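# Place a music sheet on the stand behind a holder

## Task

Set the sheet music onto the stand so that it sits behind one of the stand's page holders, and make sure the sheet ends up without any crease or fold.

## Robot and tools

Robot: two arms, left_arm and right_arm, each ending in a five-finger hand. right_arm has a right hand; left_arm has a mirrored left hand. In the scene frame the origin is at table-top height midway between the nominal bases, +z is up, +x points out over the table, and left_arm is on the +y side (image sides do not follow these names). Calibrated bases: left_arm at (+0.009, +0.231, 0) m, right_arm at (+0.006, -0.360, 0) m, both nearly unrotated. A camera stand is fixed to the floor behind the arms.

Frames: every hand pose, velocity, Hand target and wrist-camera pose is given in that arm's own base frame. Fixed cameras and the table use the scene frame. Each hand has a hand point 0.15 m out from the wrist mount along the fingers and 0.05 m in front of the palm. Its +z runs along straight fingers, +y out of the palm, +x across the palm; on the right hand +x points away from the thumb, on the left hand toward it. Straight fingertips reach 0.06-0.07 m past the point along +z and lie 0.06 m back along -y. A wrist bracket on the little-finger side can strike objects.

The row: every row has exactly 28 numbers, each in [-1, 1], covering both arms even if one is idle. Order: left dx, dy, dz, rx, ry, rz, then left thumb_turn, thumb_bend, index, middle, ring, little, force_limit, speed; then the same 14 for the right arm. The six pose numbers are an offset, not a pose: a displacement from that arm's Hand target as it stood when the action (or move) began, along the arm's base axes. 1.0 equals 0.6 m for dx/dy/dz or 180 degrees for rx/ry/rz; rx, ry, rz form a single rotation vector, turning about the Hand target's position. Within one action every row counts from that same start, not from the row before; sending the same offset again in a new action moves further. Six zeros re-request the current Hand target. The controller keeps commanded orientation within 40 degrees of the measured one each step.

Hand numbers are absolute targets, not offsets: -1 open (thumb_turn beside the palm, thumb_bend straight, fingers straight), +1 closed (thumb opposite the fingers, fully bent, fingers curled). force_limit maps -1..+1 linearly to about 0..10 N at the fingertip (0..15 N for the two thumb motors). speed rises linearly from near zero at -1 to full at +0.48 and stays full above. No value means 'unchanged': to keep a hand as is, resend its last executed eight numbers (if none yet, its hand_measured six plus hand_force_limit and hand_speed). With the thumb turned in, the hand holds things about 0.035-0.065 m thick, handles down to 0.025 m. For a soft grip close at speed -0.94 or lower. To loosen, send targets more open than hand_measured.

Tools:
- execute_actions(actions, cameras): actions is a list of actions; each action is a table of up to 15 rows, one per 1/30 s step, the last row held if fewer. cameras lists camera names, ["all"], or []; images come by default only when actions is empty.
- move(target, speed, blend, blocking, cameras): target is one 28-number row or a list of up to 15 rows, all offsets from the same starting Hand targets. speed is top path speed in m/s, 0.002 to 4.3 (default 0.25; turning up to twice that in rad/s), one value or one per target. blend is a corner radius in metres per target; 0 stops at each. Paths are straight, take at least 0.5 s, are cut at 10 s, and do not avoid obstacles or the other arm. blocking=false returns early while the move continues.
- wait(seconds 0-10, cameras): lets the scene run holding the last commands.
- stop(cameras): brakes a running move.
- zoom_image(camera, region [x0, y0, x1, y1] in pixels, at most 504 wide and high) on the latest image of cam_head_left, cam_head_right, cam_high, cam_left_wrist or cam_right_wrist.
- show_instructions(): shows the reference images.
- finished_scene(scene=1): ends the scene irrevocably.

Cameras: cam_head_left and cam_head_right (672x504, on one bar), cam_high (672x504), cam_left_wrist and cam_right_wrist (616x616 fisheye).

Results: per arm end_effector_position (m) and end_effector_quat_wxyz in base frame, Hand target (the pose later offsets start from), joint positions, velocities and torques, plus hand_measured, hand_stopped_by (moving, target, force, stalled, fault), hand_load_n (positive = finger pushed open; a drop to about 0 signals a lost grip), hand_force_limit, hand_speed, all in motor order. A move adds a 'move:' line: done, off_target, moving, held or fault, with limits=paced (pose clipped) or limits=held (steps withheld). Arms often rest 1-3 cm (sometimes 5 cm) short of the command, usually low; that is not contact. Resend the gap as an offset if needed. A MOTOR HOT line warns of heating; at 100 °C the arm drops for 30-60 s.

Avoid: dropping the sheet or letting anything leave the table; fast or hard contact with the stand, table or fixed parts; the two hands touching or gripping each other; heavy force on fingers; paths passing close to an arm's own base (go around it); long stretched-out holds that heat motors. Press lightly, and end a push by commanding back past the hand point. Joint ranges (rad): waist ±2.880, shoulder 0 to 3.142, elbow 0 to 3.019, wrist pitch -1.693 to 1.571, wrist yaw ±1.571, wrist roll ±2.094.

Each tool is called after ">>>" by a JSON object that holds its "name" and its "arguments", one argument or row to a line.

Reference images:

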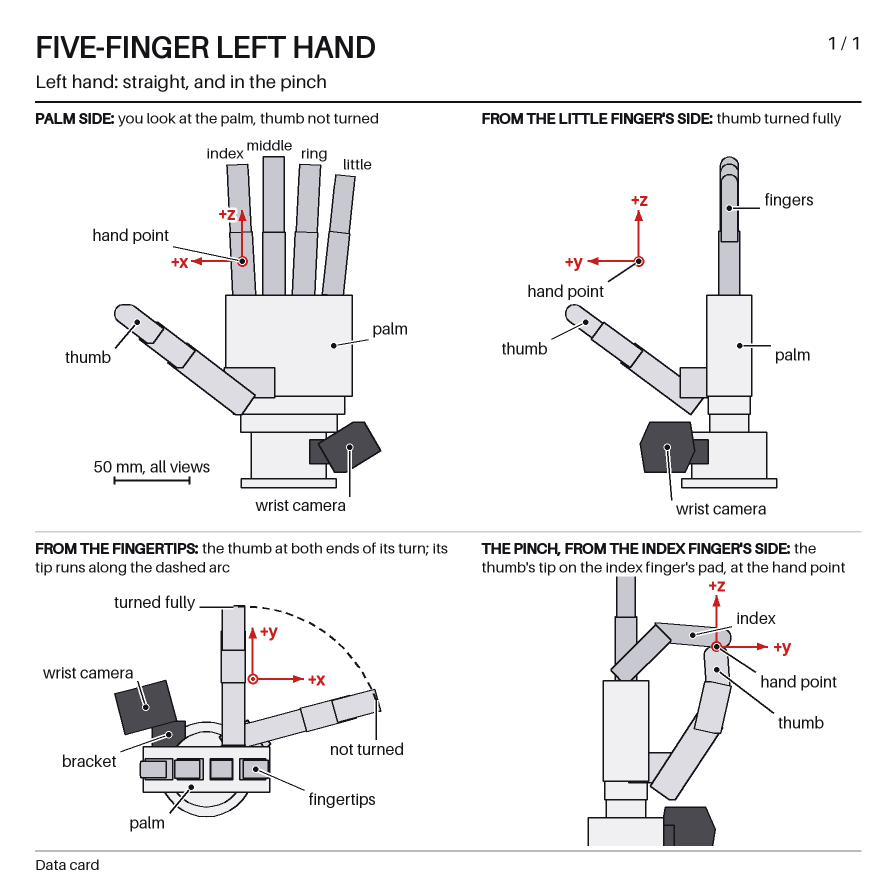

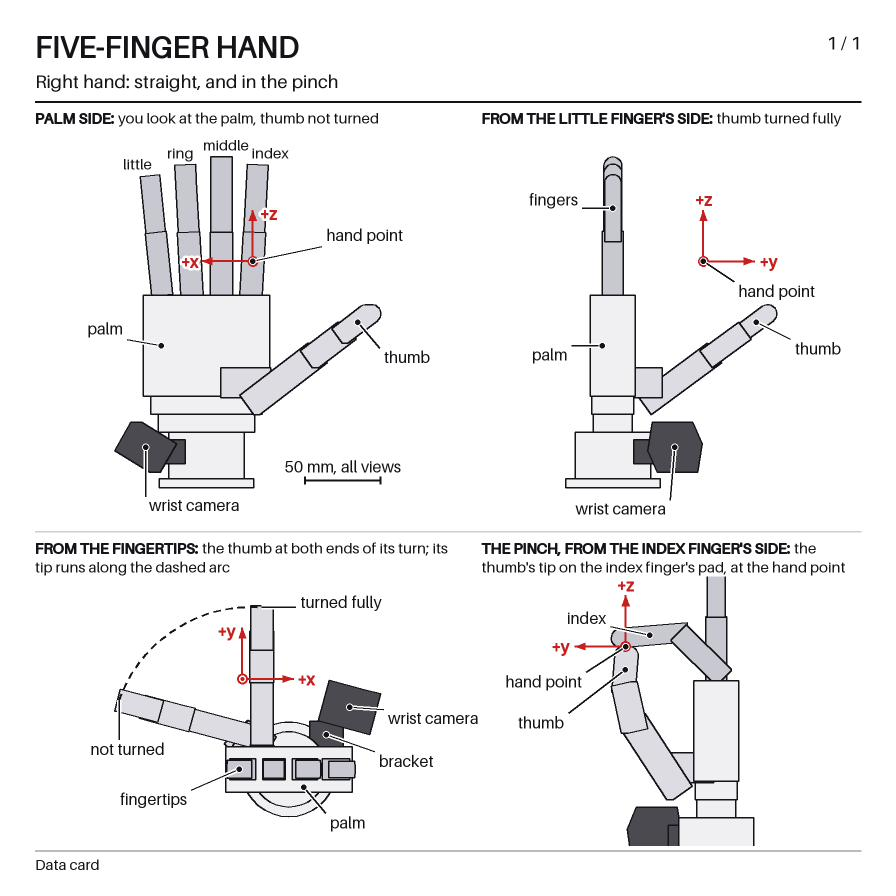

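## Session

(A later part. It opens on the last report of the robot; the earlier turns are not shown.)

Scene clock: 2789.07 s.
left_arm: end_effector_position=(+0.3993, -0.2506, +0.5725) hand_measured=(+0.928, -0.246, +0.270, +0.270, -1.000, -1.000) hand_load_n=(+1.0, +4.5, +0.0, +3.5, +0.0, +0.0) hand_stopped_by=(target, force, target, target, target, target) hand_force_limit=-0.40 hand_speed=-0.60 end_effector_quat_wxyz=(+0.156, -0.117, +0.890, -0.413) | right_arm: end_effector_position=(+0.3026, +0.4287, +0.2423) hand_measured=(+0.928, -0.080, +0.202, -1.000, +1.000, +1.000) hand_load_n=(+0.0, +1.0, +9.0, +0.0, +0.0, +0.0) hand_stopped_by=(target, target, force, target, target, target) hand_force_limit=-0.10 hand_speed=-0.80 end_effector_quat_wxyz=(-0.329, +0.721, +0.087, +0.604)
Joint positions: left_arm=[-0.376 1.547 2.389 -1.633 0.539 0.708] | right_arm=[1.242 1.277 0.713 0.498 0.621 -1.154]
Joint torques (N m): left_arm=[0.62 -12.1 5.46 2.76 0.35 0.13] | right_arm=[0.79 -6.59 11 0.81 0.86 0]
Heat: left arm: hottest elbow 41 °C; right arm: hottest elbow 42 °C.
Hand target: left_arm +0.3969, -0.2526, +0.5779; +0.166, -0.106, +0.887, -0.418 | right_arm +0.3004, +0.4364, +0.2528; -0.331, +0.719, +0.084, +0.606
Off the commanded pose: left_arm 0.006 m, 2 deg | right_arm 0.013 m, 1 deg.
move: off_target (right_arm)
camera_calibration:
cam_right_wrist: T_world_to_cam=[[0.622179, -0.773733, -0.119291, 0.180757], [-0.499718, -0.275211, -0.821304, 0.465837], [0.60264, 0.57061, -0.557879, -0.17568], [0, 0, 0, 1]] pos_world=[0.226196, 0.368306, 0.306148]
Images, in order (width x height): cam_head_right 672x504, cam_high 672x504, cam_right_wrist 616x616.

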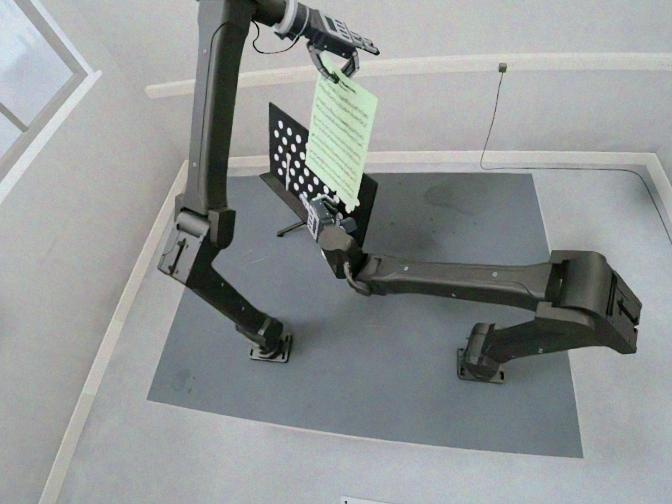

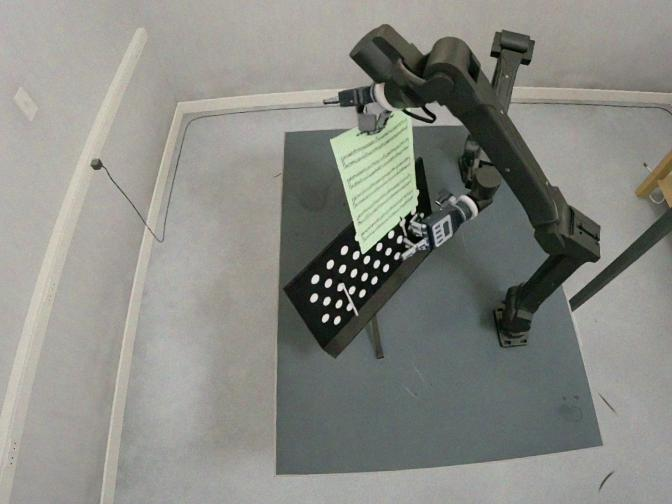

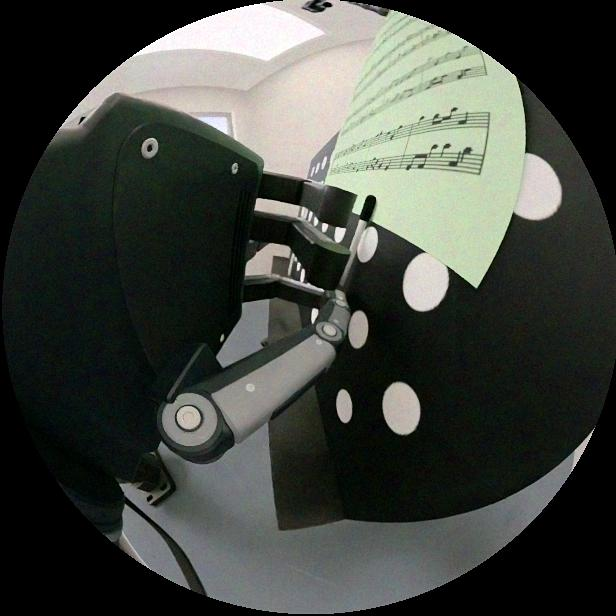

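>>> {"name": "move", "arguments": {
  "target": [
    [-0.0023,0.0023,-0.025,0,0,0,0.928,-0.1,0.27,0.27,-1,-1,-0.4,-0.6,0,0,0,0,0,0,0.928,-0.08,0.36,-1,1,1,-0.1,-0.8]
  ],
  "speed": 0.03,
  "cameras": ["cam_right_wrist","cam_high","cam_head_right","cam_left_wrist"]
}}

>>> {"name": "zoom_image", "arguments": {
  "camera": "cam_right_wrist",
  "region": [330, 170, 410, 250]
}}

>>> {"name": "zoom_image", "arguments": {
  "camera": "cam_high",
  "region": [385, 200, 435, 250]
}}

>>> {"name": "zoom_image", "arguments": {
  "camera": "cam_head_right",
  "region": [310, 180, 360, 230]
}}

Scene clock: 2827.00 s.
left_arm: end_effector_position=(+0.3992, -0.2505, +0.5558) hand_measured=(+0.928, -0.246, +0.270, +0.270, -1.000, -1.000) hand_load_n=(+0.5, +4.5, +0.0, +3.0, +0.0, +0.0) hand_stopped_by=(target, force, target, target, target, target) hand_force_limit=-0.40 hand_speed=-0.60 end_effector_quat_wxyz=(+0.154, -0.117, +0.890, -0.412) | right_arm: end_effector_position=(+0.3026, +0.4287, +0.2423) hand_measured=(+0.928, -0.080, +0.202, -1.000, +1.000, +1.000) hand_load_n=(+0.0, +0.5, +9.0, +0.0, +0.0, +0.0) hand_stopped_by=(target, target, force, target, target, target) hand_force_limit=-0.10 hand_speed=-0.80 end_effector_quat_wxyz=(-0.329, +0.721, +0.087, +0.604)
Joint positions: left_arm=[-0.376 1.499 2.272 -1.568 0.539 0.708] | right_arm=[1.242 1.277 0.713 0.498 0.621 -1.154]
Joint torques (N m): left_arm=[0.79 -12.22 5.83 2.74 0.41 0.14] | right_arm=[0.79 -6.65 10.93 0.87 0.87 -0.01]
Heat: left arm: hottest elbow 37 °C; right arm: hottest elbow 43 °C.
Hand target: left_arm +0.3955, -0.2512, +0.5629; +0.166, -0.106, +0.887, -0.418 | right_arm +0.3004, +0.4364, +0.2528; -0.331, +0.719, +0.084, +0.606
Off the commanded pose: left_arm 0.008 m, 2 deg | right_arm 0.013 m, 1 deg.
move: off_target (right_arm)
camera_calibration:
cam_left_wrist: T_world_to_cam=[[-0.116886, -0.684295, 0.719776, -0.525819], [-0.974089, 0.220285, 0.0512422, 0.408351], [-0.193621, -0.695136, -0.692313, 0.404204], [0, 0, 0, 1]] pos_world=[0.414572, -0.168793, 0.637383]
cam_right_wrist: T_world_to_cam=[[0.622179, -0.773733, -0.119291, 0.180757], [-0.499718, -0.275211, -0.821304, 0.465837], [0.60264, 0.57061, -0.557879, -0.17568], [0, 0, 0, 1]] pos_world=[0.226196, 0.368306, 0.306148]
Images, in order (width x height): cam_head_right 672x504, cam_high 672x504, cam_left_wrist 616x616, cam_right_wrist 616x616.

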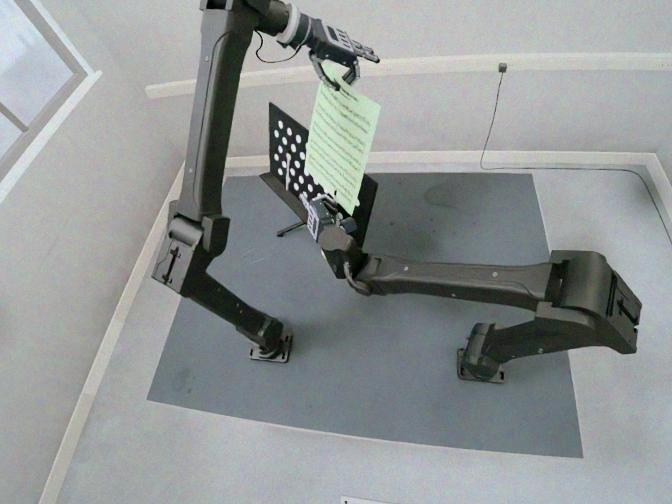

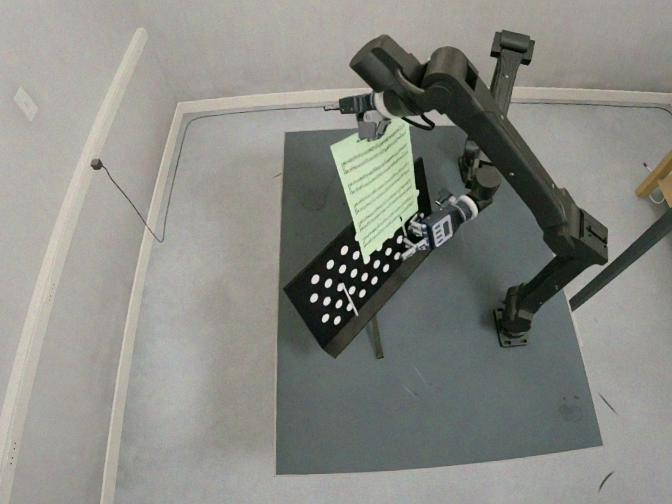

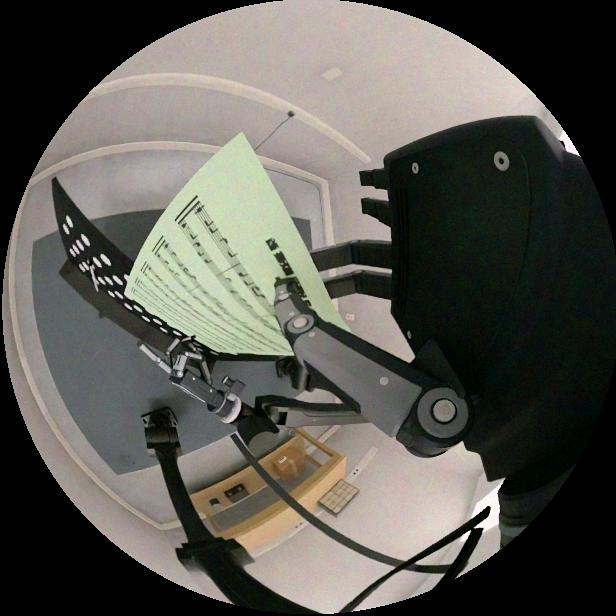

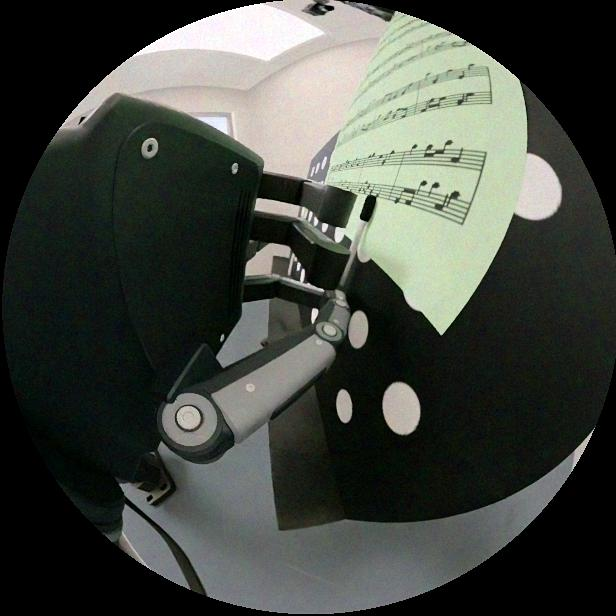

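Scaled by 6.300 from the camera's 616x616 image, which has a finer 880x880 frame.

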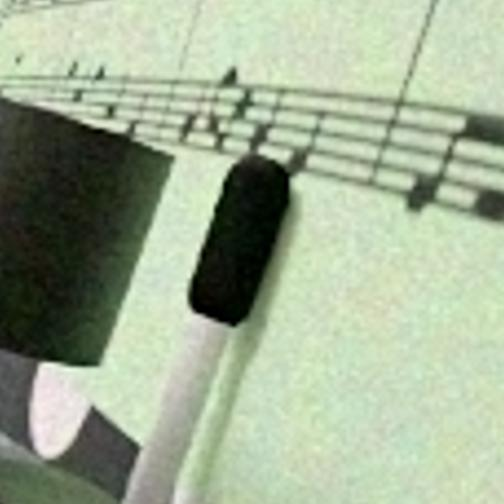

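Scaled by 10.080 from the camera's 672x504 image, which has a finer 960x720 frame.

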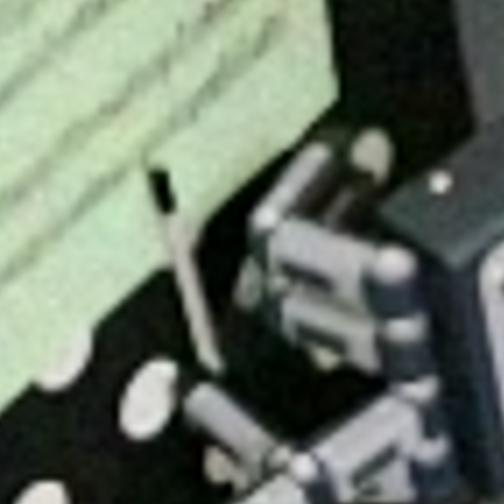

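Scaled by 10.080 from the camera's 672x504 image, which has a finer 960x720 frame.

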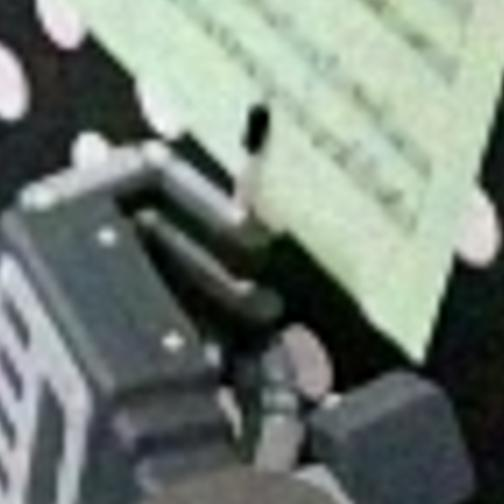

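>>> {"name": "move", "arguments": {
  "target": [
    [0,0,0,0,0,0,0.928,-0.1,0.27,0.27,-1,-1,-0.4,-0.6,0.0125,-0.0115,-0.0068,0,0,0,0.928,-0.08,0.36,-1,1,1,-0.1,-0.8],
    [0,0,0,0,0,0,0.928,-0.1,0.27,0.27,-1,-1,-0.4,-0.6,0.0125,-0.0115,-0.0068,0,0,0,0.928,-0.08,0.08,-1,1,1,-0.1,-0.8]
  ],
  "speed": 0.03,
  "cameras": ["cam_right_wrist","cam_high","cam_head_right"]
}}

>>> {"name": "zoom_image", "arguments": {
  "camera": "cam_right_wrist",
  "region": [300, 160, 420, 320]
}}

>>> {"name": "zoom_image", "arguments": {
  "camera": "cam_high",
  "region": [385, 200, 435, 250]
}}

Scene clock: 2849.30 s.
left_arm: end_effector_position=(+0.3993, -0.2505, +0.5556) hand_measured=(+0.928, -0.246, +0.270, +0.270, -1.000, -1.000) hand_load_n=(+1.0, +4.5, +0.0, +3.5, +0.0, +0.0) hand_stopped_by=(target, force, target, target, target, target) hand_force_limit=-0.40 hand_speed=-0.60 end_effector_quat_wxyz=(+0.154, -0.118, +0.890, -0.412) | right_arm: end_effector_position=(+0.3021, +0.4302, +0.2420) hand_measured=(+0.928, -0.080, +0.080, -1.000, +1.000, +1.000) hand_load_n=(+0.0, +0.0, +0.0, +0.0, +0.0, +0.0) hand_stopped_by=(target, target, target, target, target, target) hand_force_limit=-0.10 hand_speed=-0.80 end_effector_quat_wxyz=(-0.332, +0.720, +0.090, +0.602)
Joint positions: left_arm=[-0.376 1.499 2.271 -1.568 0.539 0.708] | right_arm=[1.242 1.277 0.713 0.498 0.613 -1.154]
Joint torques (N m): left_arm=[0.79 -12.22 5.83 2.78 0.41 0.14] | right_arm=[-1.08 -7.12 9.72 1.4 0.28 -0.01]
Heat: left arm: hottest elbow 36 °C; right arm: hottest elbow 44 °C.
Hand target: left_arm +0.3955, -0.2512, +0.5629; +0.166, -0.106, +0.887, -0.418 | right_arm +0.3077, +0.4296, +0.2486; -0.331, +0.719, +0.084, +0.606
Off the commanded pose: left_arm 0.008 m, 2 deg | right_arm 0.009 m, 1 deg.
move: done
camera_calibration:
cam_right_wrist: T_world_to_cam=[[0.628567, -0.768515, -0.119535, 0.178127], [-0.497897, -0.27954, -0.820948, 0.466998], [0.597496, 0.575537, -0.558351, -0.176815], [0, 0, 0, 1]] pos_world=[0.226198, 0.369202, 0.305948]
Images, in order (width x height): cam_head_right 672x504, cam_high 672x504, cam_right_wrist 616x616.

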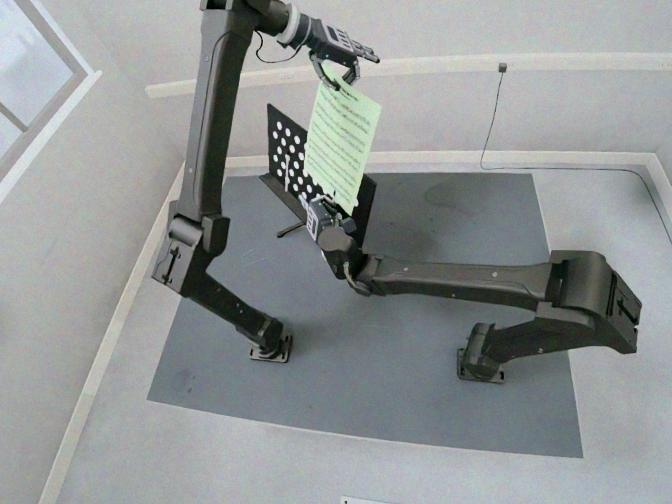

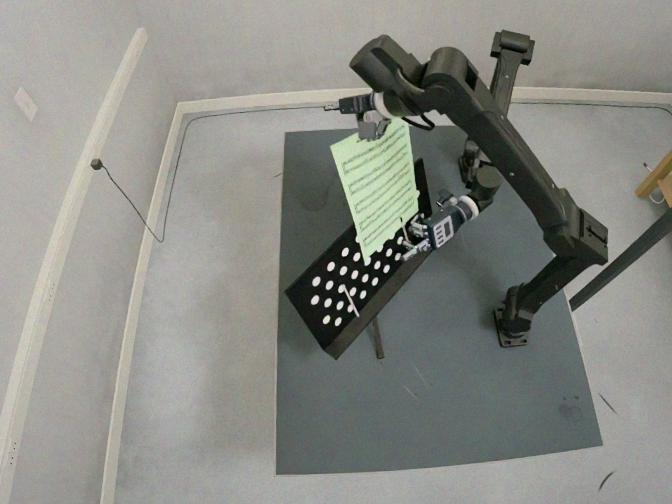

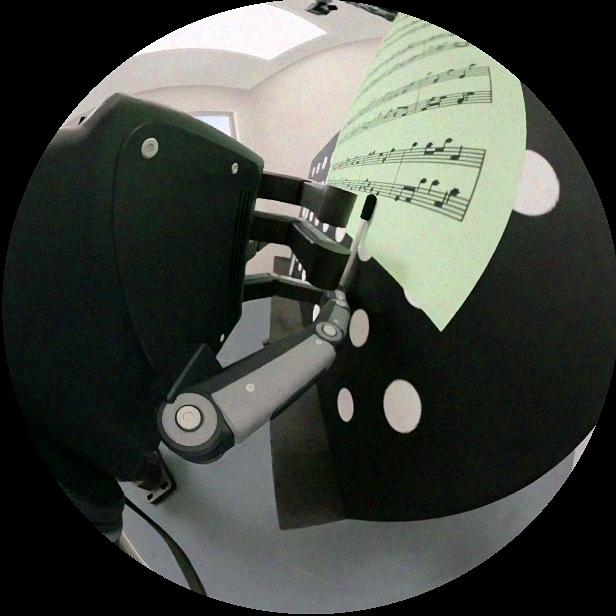

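Scaled by 3.150 from the camera's 616x616 image, which has a finer 880x880 frame.

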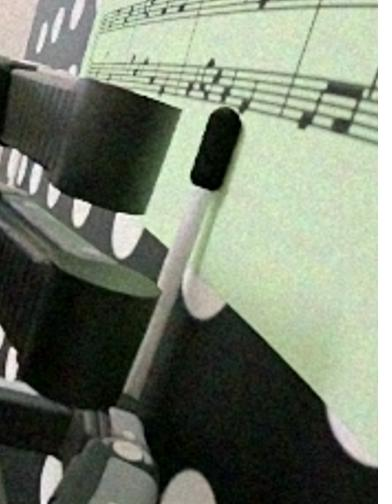

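Scaled by 10.080 from the camera's 672x504 image, which has a finer 960x720 frame.

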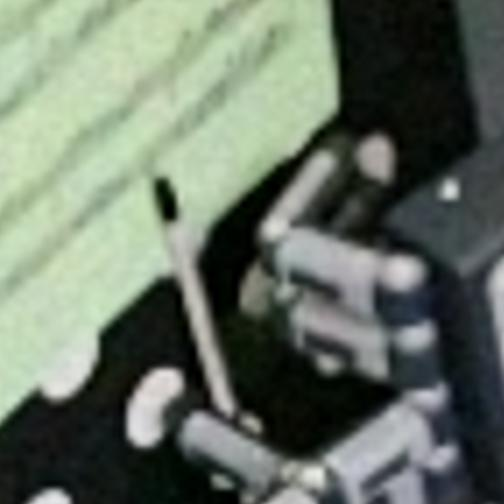

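>>> {"name": "move", "arguments": {
  "target": [
    [-0.0015,0.0015,-0.0167,0,0,0,0.928,-0.1,0.27,0.27,-1,-1,-0.4,-0.6,0,0,0,0,0,0,0.928,-0.08,0.08,-1,1,1,-0.1,-0.8]
  ],
  "speed": 0.03,
  "cameras": ["cam_right_wrist","cam_high","cam_head_right"]
}}

>>> {"name": "zoom_image", "arguments": {
  "camera": "cam_right_wrist",
  "region": [300, 160, 420, 320]
}}

>>> {"name": "zoom_image", "arguments": {
  "camera": "cam_high",
  "region": [385, 200, 435, 250]
}}

Scene clock: 2858.30 s.
left_arm: end_effector_position=(+0.3984, -0.2501, +0.5454) hand_measured=(+0.928, -0.246, +0.270, +0.270, -1.000, -1.000) hand_load_n=(+0.5, +4.5, +0.0, +3.0, +0.0, +0.0) hand_stopped_by=(target, force, target, target, target, target) hand_force_limit=-0.40 hand_speed=-0.60 end_effector_quat_wxyz=(+0.153, -0.118, +0.891, -0.412) | right_arm: end_effector_position=(+0.3022, +0.4301, +0.2420) hand_measured=(+0.928, -0.080, +0.080, -1.000, +1.000, +1.000) hand_load_n=(+0.0, +0.0, +0.0, +0.0, +0.0, +0.0) hand_stopped_by=(target, target, target, target, target, target) hand_force_limit=-0.10 hand_speed=-0.80 end_effector_quat_wxyz=(-0.332, +0.720, +0.090, +0.602)
Joint positions: left_arm=[-0.376 1.47 2.202 -1.529 0.539 0.709] | right_arm=[1.242 1.277 0.713 0.498 0.613 -1.154]
Joint torques (N m): left_arm=[0.91 -11.99 6 2.8 0.45 0.15] | right_arm=[-1.03 -6.95 9.7 1.36 0.28 -0.02]
Heat: left arm: hottest elbow 36 °C; right arm: hottest elbow 43 °C.
Hand target: left_arm +0.3946, -0.2503, +0.5529; +0.166, -0.106, +0.887, -0.418 | right_arm +0.3079, +0.4295, +0.2486; -0.330, +0.719, +0.084, +0.606
Off the commanded pose: left_arm 0.008 m, 2 deg | right_arm 0.009 m, 1 deg.
move: done
camera_calibration:
cam_right_wrist: T_world_to_cam=[[0.628292, -0.768736, -0.119558, 0.178139], [-0.498008, -0.279346, -0.820947, 0.466973], [0.597693, 0.575336, -0.558348, -0.176789], [0, 0, 0, 1]] pos_world=[0.226298, 0.369102, 0.305948]
Images, in order (width x height): cam_head_right 672x504, cam_high 672x504, cam_right_wrist 616x616.

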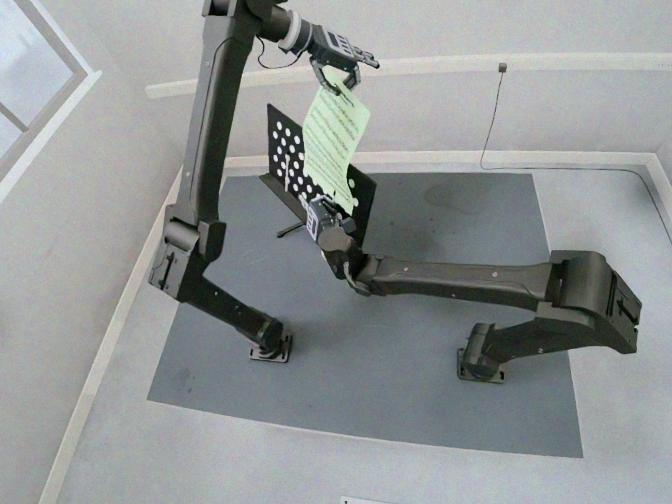

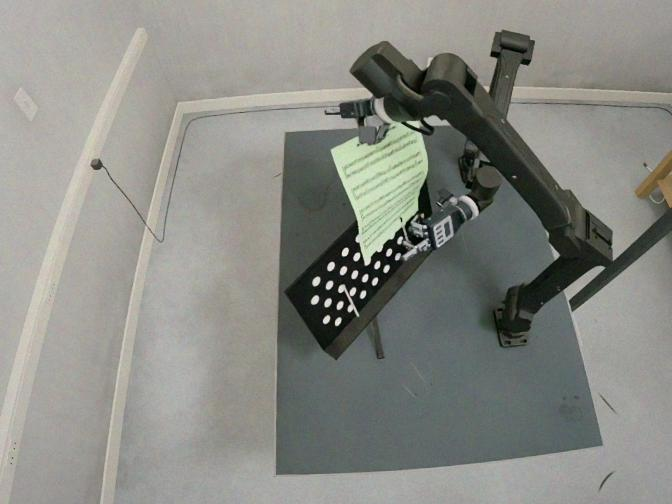

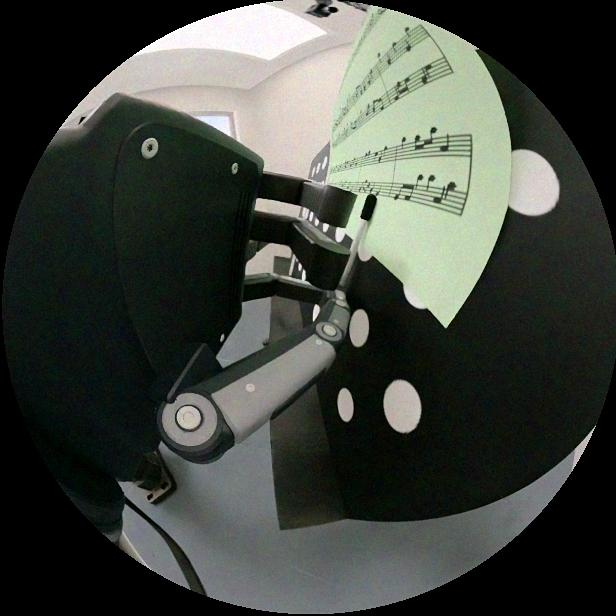

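Scaled by 3.150 from the camera's 616x616 image, which has a finer 880x880 frame.

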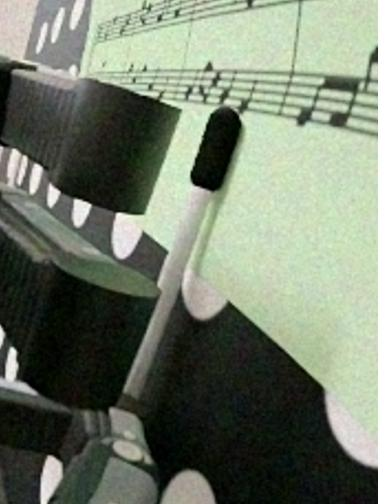

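Scaled by 10.080 from the camera's 672x504 image, which has a finer 960x720 frame.

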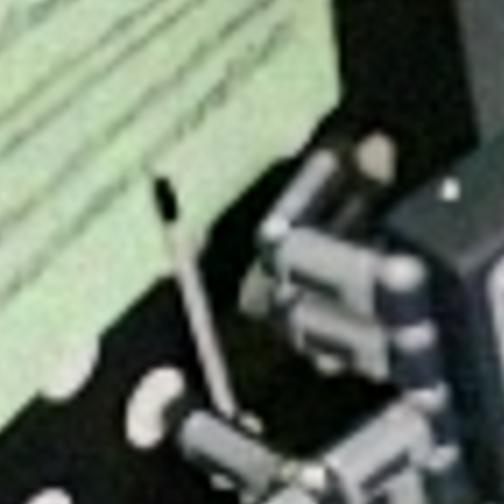

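>>> {"name": "move", "arguments": {
  "target": [
    [0.0015,-0.0015,0.02,0,0,0,0.928,-0.1,0.27,0.27,-1,-1,-0.4,-0.6,-0.0159,0.0147,0.0087,0,0,0,0.928,-0.08,0.05,-1,1,1,-0.1,-0.8],
    [0.0015,-0.0015,0.02,0,0,0,0.928,-0.1,0.27,0.27,-1,-1,-0.4,-0.6,0.0019,0.0045,0.0587,0,0,0,0.928,-0.08,0.05,-1,1,1,-0.1,-0.8]
  ],
  "speed": 0.05,
  "cameras": ["cam_right_wrist","cam_high","cam_head_right"]
}}

>>> {"name": "zoom_image", "arguments": {
  "camera": "cam_right_wrist",
  "region": [300, 180, 420, 300]
}}

>>> {"name": "zoom_image", "arguments": {
  "camera": "cam_high",
  "region": [385, 200, 435, 250]
}}

Scene clock: 2893.37 s.
left_arm: end_effector_position=(+0.3952, -0.2489, +0.5532) hand_measured=(+0.928, -0.246, +0.270, +0.270, -1.000, -1.000) hand_load_n=(+0.5, +4.5, +0.0, +3.0, +0.0, +0.0) hand_stopped_by=(target, force, target, target, target, target) hand_force_limit=-0.40 hand_speed=-0.60 end_effector_quat_wxyz=(+0.158, -0.116, +0.889, -0.414) | right_arm: end_effector_position=(+0.2984, +0.4220, +0.2466) hand_measured=(+0.928, -0.080, +0.050, -1.000, +1.000, +1.000) hand_load_n=(+0.0, +0.0, +0.0, +0.0, +0.0, +0.0) hand_stopped_by=(target, target, target, target, target, target) hand_force_limit=-0.10 hand_speed=-0.80 end_effector_quat_wxyz=(-0.314, +0.734, +0.103, +0.594)
Joint positions: left_arm=[-0.376 1.47 2.224 -1.54 0.539 0.709] | right_arm=[1.244 1.236 0.726 0.39 0.615 -1.154]
Joint torques (N m): left_arm=[0.85 -9.11 9.73 1.37 0.42 0.13] | right_arm=[-1.14 -7.71 13.74 1.17 0.24 -0.03]
Heat: left arm: hottest elbow 37 °C; right arm: hottest elbow 43 °C.
Hand target: left_arm +0.3955, -0.2512, +0.5650; +0.166, -0.106, +0.887, -0.418 | right_arm +0.3089, +0.4322, +0.2840; -0.331, +0.719, +0.084, +0.606
Off the commanded pose: left_arm 0.012 m, 2 deg | right_arm 0.040 m, 4 deg.
move: off_target (left_arm, right_arm)
camera_calibration:
cam_right_wrist: T_world_to_cam=[[0.626768, -0.773898, -0.0907975, 0.170377], [-0.511886, -0.321085, -0.796792, 0.482386], [0.587482, 0.545882, -0.597393, -0.142215], [0, 0, 0, 1]] pos_world=[0.223689, 0.364374, 0.314873]
Images, in order (width x height): cam_head_right 672x504, cam_high 672x504, cam_right_wrist 616x616.

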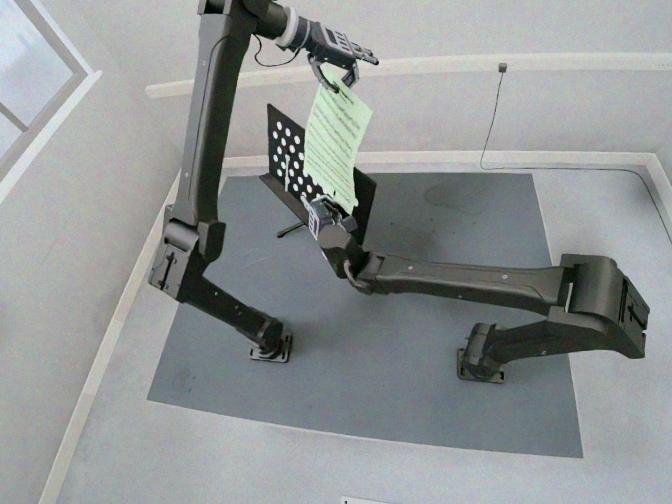

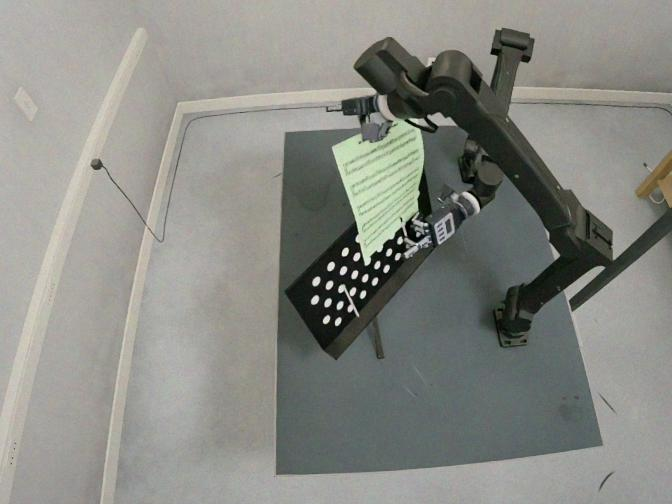

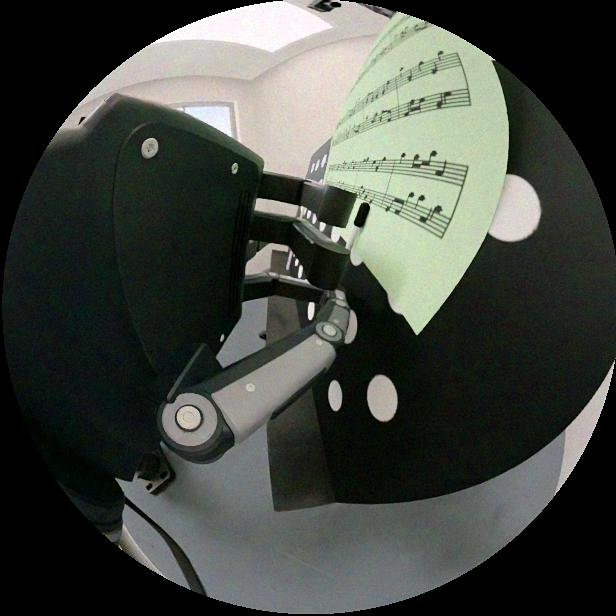

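Scaled by 4.200 from the camera's 616x616 image, which has a finer 880x880 frame.

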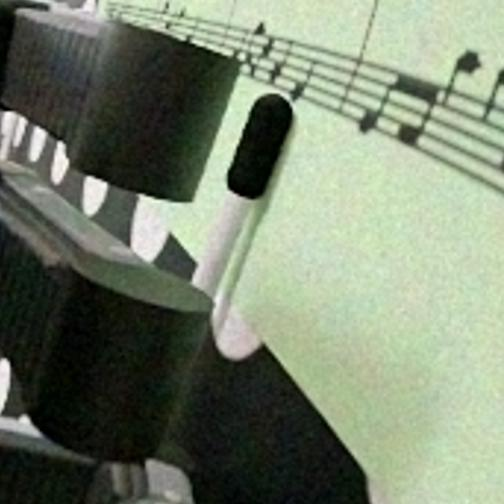

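Scaled by 10.080 from the camera's 672x504 image, which has a finer 960x720 frame.

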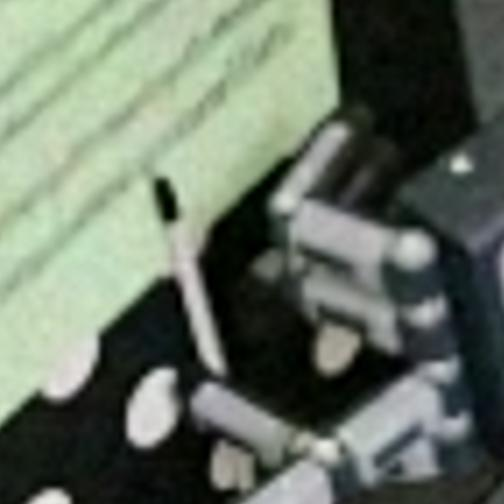

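>>> {"name": "move", "arguments": {
  "target": [
    [0,0,0,0,0,0,0.928,-0.1,0.27,0.27,-1,-1,-0.4,-0.6,-0.005,0.005,0,0,0,0,0.928,-0.08,0.05,-1,1,1,-0.1,-0.8]
  ],
  "speed": 0.05,
  "cameras": ["cam_right_wrist"]
}}

Scene clock: 2899.37 s.
left_arm: end_effector_position=(+0.3952, -0.2489, +0.5532) hand_measured=(+0.928, -0.246, +0.270, +0.270, -1.000, -1.000) hand_load_n=(+0.5, +4.0, +0.0, +3.5, +0.0, +0.0) hand_stopped_by=(target, force, target, target, target, target) hand_force_limit=-0.40 hand_speed=-0.60 end_effector_quat_wxyz=(+0.158, -0.116, +0.889, -0.414) | right_arm: end_effector_position=(+0.2991, +0.4217, +0.2485) hand_measured=(+0.928, -0.080, +0.050, -1.000, +1.000, +1.000) hand_load_n=(+0.0, +0.0, +0.0, +0.0, +0.0, +0.0) hand_stopped_by=(target, target, target, target, target, target) hand_force_limit=-0.10 hand_speed=-0.80 end_effector_quat_wxyz=(-0.313, +0.733, +0.100, +0.595)
Joint positions: left_arm=[-0.376 1.47 2.224 -1.54 0.539 0.709] | right_arm=[1.244 1.236 0.729 0.39 0.62 -1.154]
Joint torques (N m): left_arm=[0.79 -9.05 9.73 1.39 0.42 0.13] | right_arm=[-0.44 -7.12 13.89 1.18 0.39 -0.02]
Heat: left arm: hottest elbow 38 °C; right arm: hottest elbow 43 °C.
Hand target: left_arm +0.3955, -0.2512, +0.5650; +0.166, -0.106, +0.887, -0.418 | right_arm +0.3059, +0.4353, +0.2838; -0.330, +0.719, +0.084, +0.606
Off the commanded pose: left_arm 0.012 m, 2 deg | right_arm 0.039 m, 3 deg.
move: off_target (left_arm, right_arm)
camera_calibration:
cam_right_wrist: T_world_to_cam=[[0.622783, -0.776979, -0.0918966, 0.172754], [-0.512337, -0.316226, -0.798443, 0.482537], [0.591313, 0.544339, -0.595015, -0.142487], [0, 0, 0, 1]] pos_world=[0.223888, 0.364378, 0.316371]
Images, in order (width x height): cam_right_wrist 616x616.

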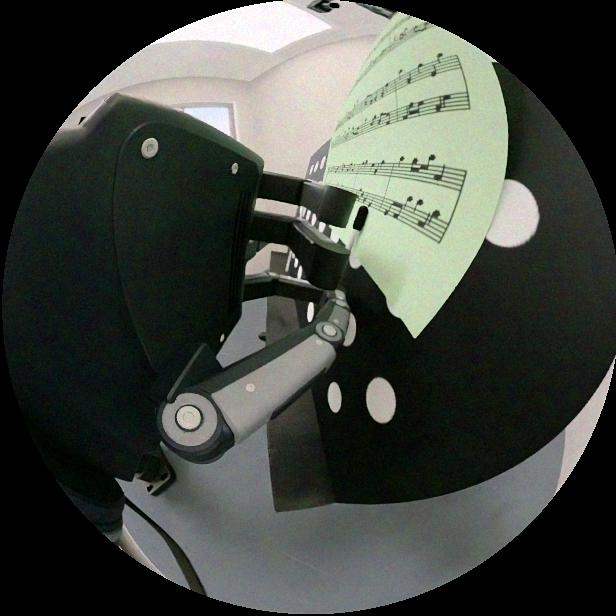

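>>> {"name": "move", "arguments": {
  "target": [
    [0,0,0,0,0,0,0.928,-0.1,0.27,0.27,-1,-1,-0.4,-0.6,-0.005,0.01,0.03,0,0,0,0.928,-0.08,0.05,-1,1,1,-0.1,-0.8]
  ],
  "speed": 0.05,
  "cameras": ["cam_right_wrist","cam_high"]
}}

>>> {"name": "zoom_image", "arguments": {
  "camera": "cam_high",
  "region": [385, 200, 435, 250]
}}

Scene clock: 2907.03 s.
left_arm: end_effector_position=(+0.3952, -0.2489, +0.5532) hand_measured=(+0.928, -0.246, +0.270, +0.270, -1.000, -1.000) hand_load_n=(+0.5, +4.5, +0.0, +3.5, +0.0, +0.0) hand_stopped_by=(target, force, target, target, target, target) hand_force_limit=-0.40 hand_speed=-0.60 end_effector_quat_wxyz=(+0.158, -0.116, +0.889, -0.414) | right_arm: end_effector_position=(+0.3021, +0.4253, +0.2655) hand_measured=(+0.928, -0.080, +0.050, -1.000, +1.000, +1.000) hand_load_n=(+0.0, +0.5, +0.0, +0.0, +0.0, +0.0) hand_stopped_by=(target, target, target, target, target, target) hand_force_limit=-0.10 hand_speed=-0.80 end_effector_quat_wxyz=(-0.308, +0.734, +0.096, +0.598)
Joint positions: left_arm=[-0.376 1.47 2.224 -1.54 0.539 0.709] | right_arm=[1.245 1.229 0.774 0.336 0.635 -1.154]
Joint torques (N m): left_arm=[0.85 -9.05 9.74 1.39 0.42 0.13] | right_arm=[0.32 -7.47 14.02 1.2 0.32 -0.01]
Heat: left arm: hottest elbow 39 °C; right arm: hottest elbow 44 °C.
Hand target: left_arm +0.3955, -0.2512, +0.5650; +0.166, -0.106, +0.887, -0.418 | right_arm +0.3029, +0.4413, +0.3019; -0.331, +0.719, +0.084, +0.606
Off the commanded pose: left_arm 0.012 m, 2 deg | right_arm 0.040 m, 4 deg.
move: off_target (left_arm, right_arm)
camera_calibration:
cam_right_wrist: T_world_to_cam=[[0.611952, -0.78582, -0.0894475, 0.181509], [-0.515899, -0.310891, -0.798245, 0.497574], [0.599469, 0.534634, -0.595654, -0.134222], [0, 0, 0, 1]] pos_world=[0.226084, 0.369084, 0.333472]
Images, in order (width x height): cam_high 672x504, cam_right_wrist 616x616.

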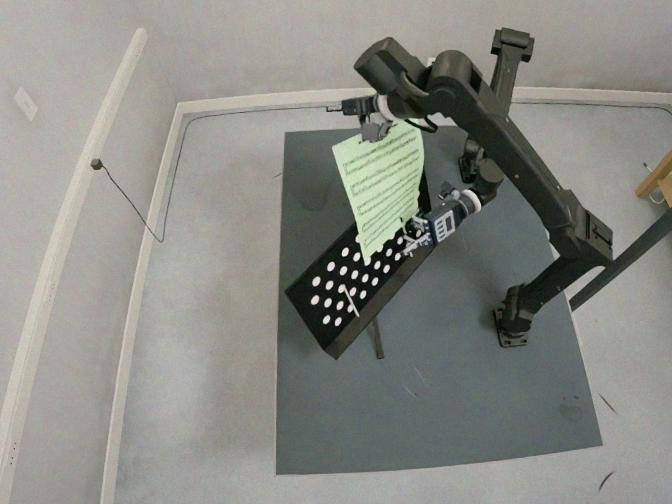

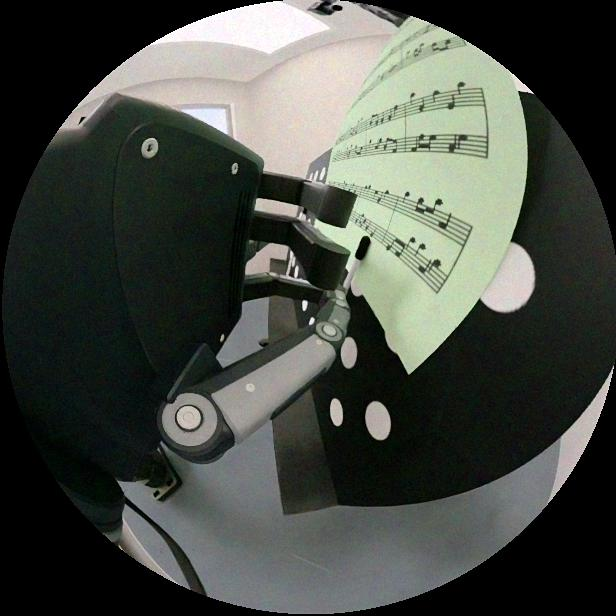

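Scaled by 10.080 from the camera's 672x504 image, which has a finer 960x720 frame.

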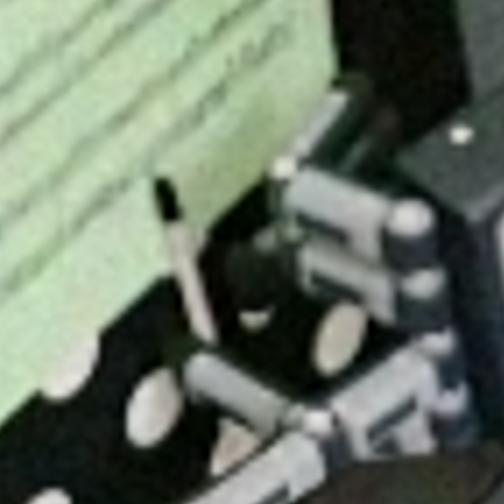

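>>> {"name": "move", "arguments": {
  "target": [
    [0,0,0,0,0,0,0.928,-0.1,0.27,0.27,-1,-1,-0.4,-0.6,0.0083,0.0067,0.0167,0,0,0,0.928,-0.08,0.05,-1,1,1,-0.1,-0.8]
  ],
  "speed": 0.05,
  "cameras": ["cam_right_wrist","cam_high"]
}}

>>> {"name": "zoom_image", "arguments": {
  "camera": "cam_high",
  "region": [385, 200, 435, 250]
}}

>>> {"name": "zoom_image", "arguments": {
  "camera": "cam_right_wrist",
  "region": [300, 200, 420, 320]
}}

Scene clock: 2920.43 s.
left_arm: end_effector_position=(+0.3952, -0.2489, +0.5532) hand_measured=(+0.928, -0.246, +0.270, +0.270, -1.000, -1.000) hand_load_n=(+0.5, +4.5, +0.0, +3.5, +0.0, +0.0) hand_stopped_by=(target, force, target, target, target, target) hand_force_limit=-0.40 hand_speed=-0.60 end_effector_quat_wxyz=(+0.158, -0.116, +0.889, -0.414) | right_arm: end_effector_position=(+0.3034, +0.4308, +0.2764) hand_measured=(+0.928, -0.080, +0.050, -1.000, +1.000, +1.000) hand_load_n=(+0.0, +0.0, +0.0, +0.0, +0.0, +0.0) hand_stopped_by=(target, target, target, target, target, target) hand_force_limit=-0.10 hand_speed=-0.80 end_effector_quat_wxyz=(-0.311, +0.733, +0.097, +0.597)
Joint positions: left_arm=[-0.376 1.47 2.224 -1.54 0.539 0.709] | right_arm=[1.245 1.229 0.804 0.309 0.631 -1.154]
Joint torques (N m): left_arm=[0.79 -9.11 9.72 1.4 0.42 0.13] | right_arm=[-0.26 -7.06 14.27 1.17 0.14 -0.02]
Heat: left arm: hottest elbow 40 °C; right arm: hottest elbow 45 °C.
Hand target: left_arm +0.3955, -0.2512, +0.5650; +0.166, -0.106, +0.887, -0.418 | right_arm +0.3079, +0.4453, +0.3119; -0.331, +0.719, +0.084, +0.606
Off the commanded pose: left_arm 0.012 m, 2 deg | right_arm 0.039 m, 3 deg.
move: off_target (left_arm, right_arm)
camera_calibration:
cam_right_wrist: T_world_to_cam=[[0.61497, -0.783201, -0.0916995, 0.184576], [-0.514194, -0.31012, -0.799644, 0.508168], [0.597844, 0.538908, -0.593431, -0.133476], [0, 0, 0, 1]] pos_world=[0.227586, 0.374084, 0.34407]
Images, in order (width x height): cam_high 672x504, cam_right_wrist 616x616.

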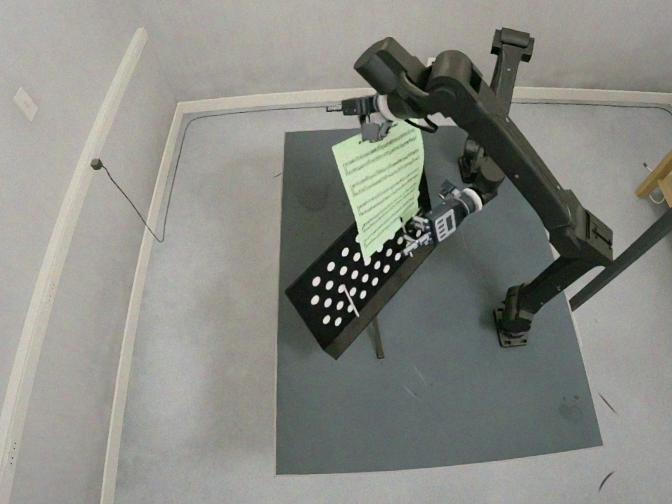

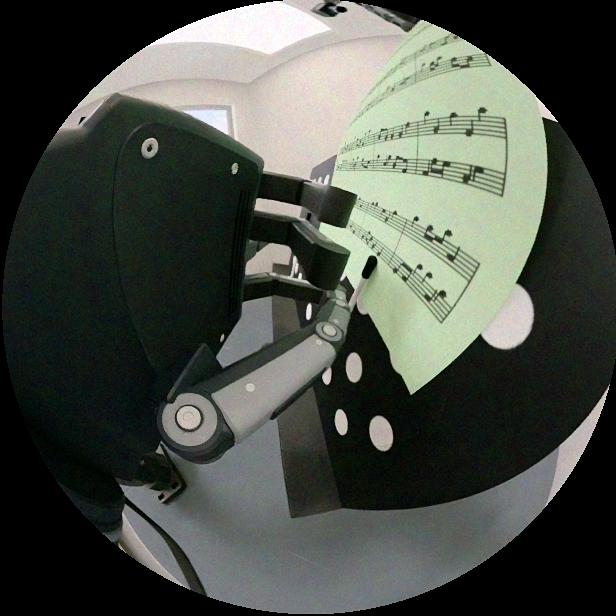

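Scaled by 10.080 from the camera's 672x504 image, which has a finer 960x720 frame.

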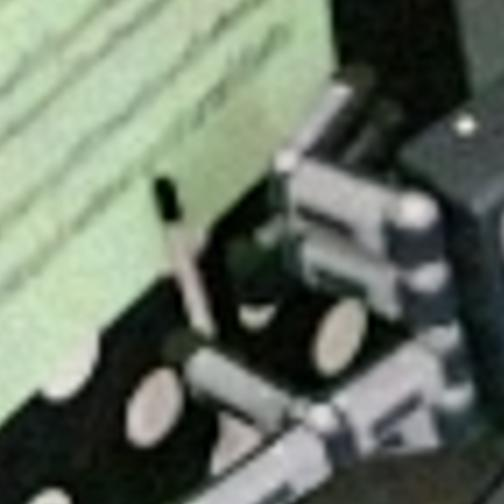

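Scaled by 4.200 from the camera's 616x616 image, which has a finer 880x880 frame.

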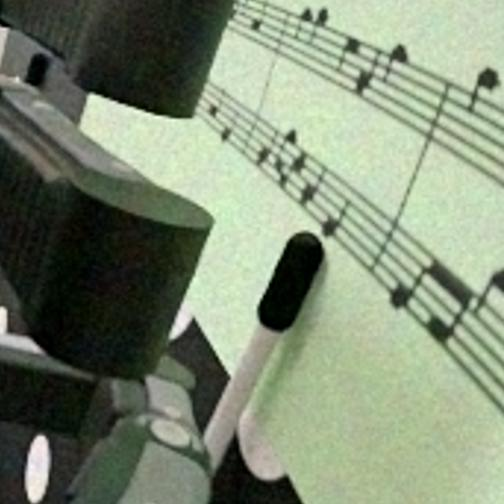

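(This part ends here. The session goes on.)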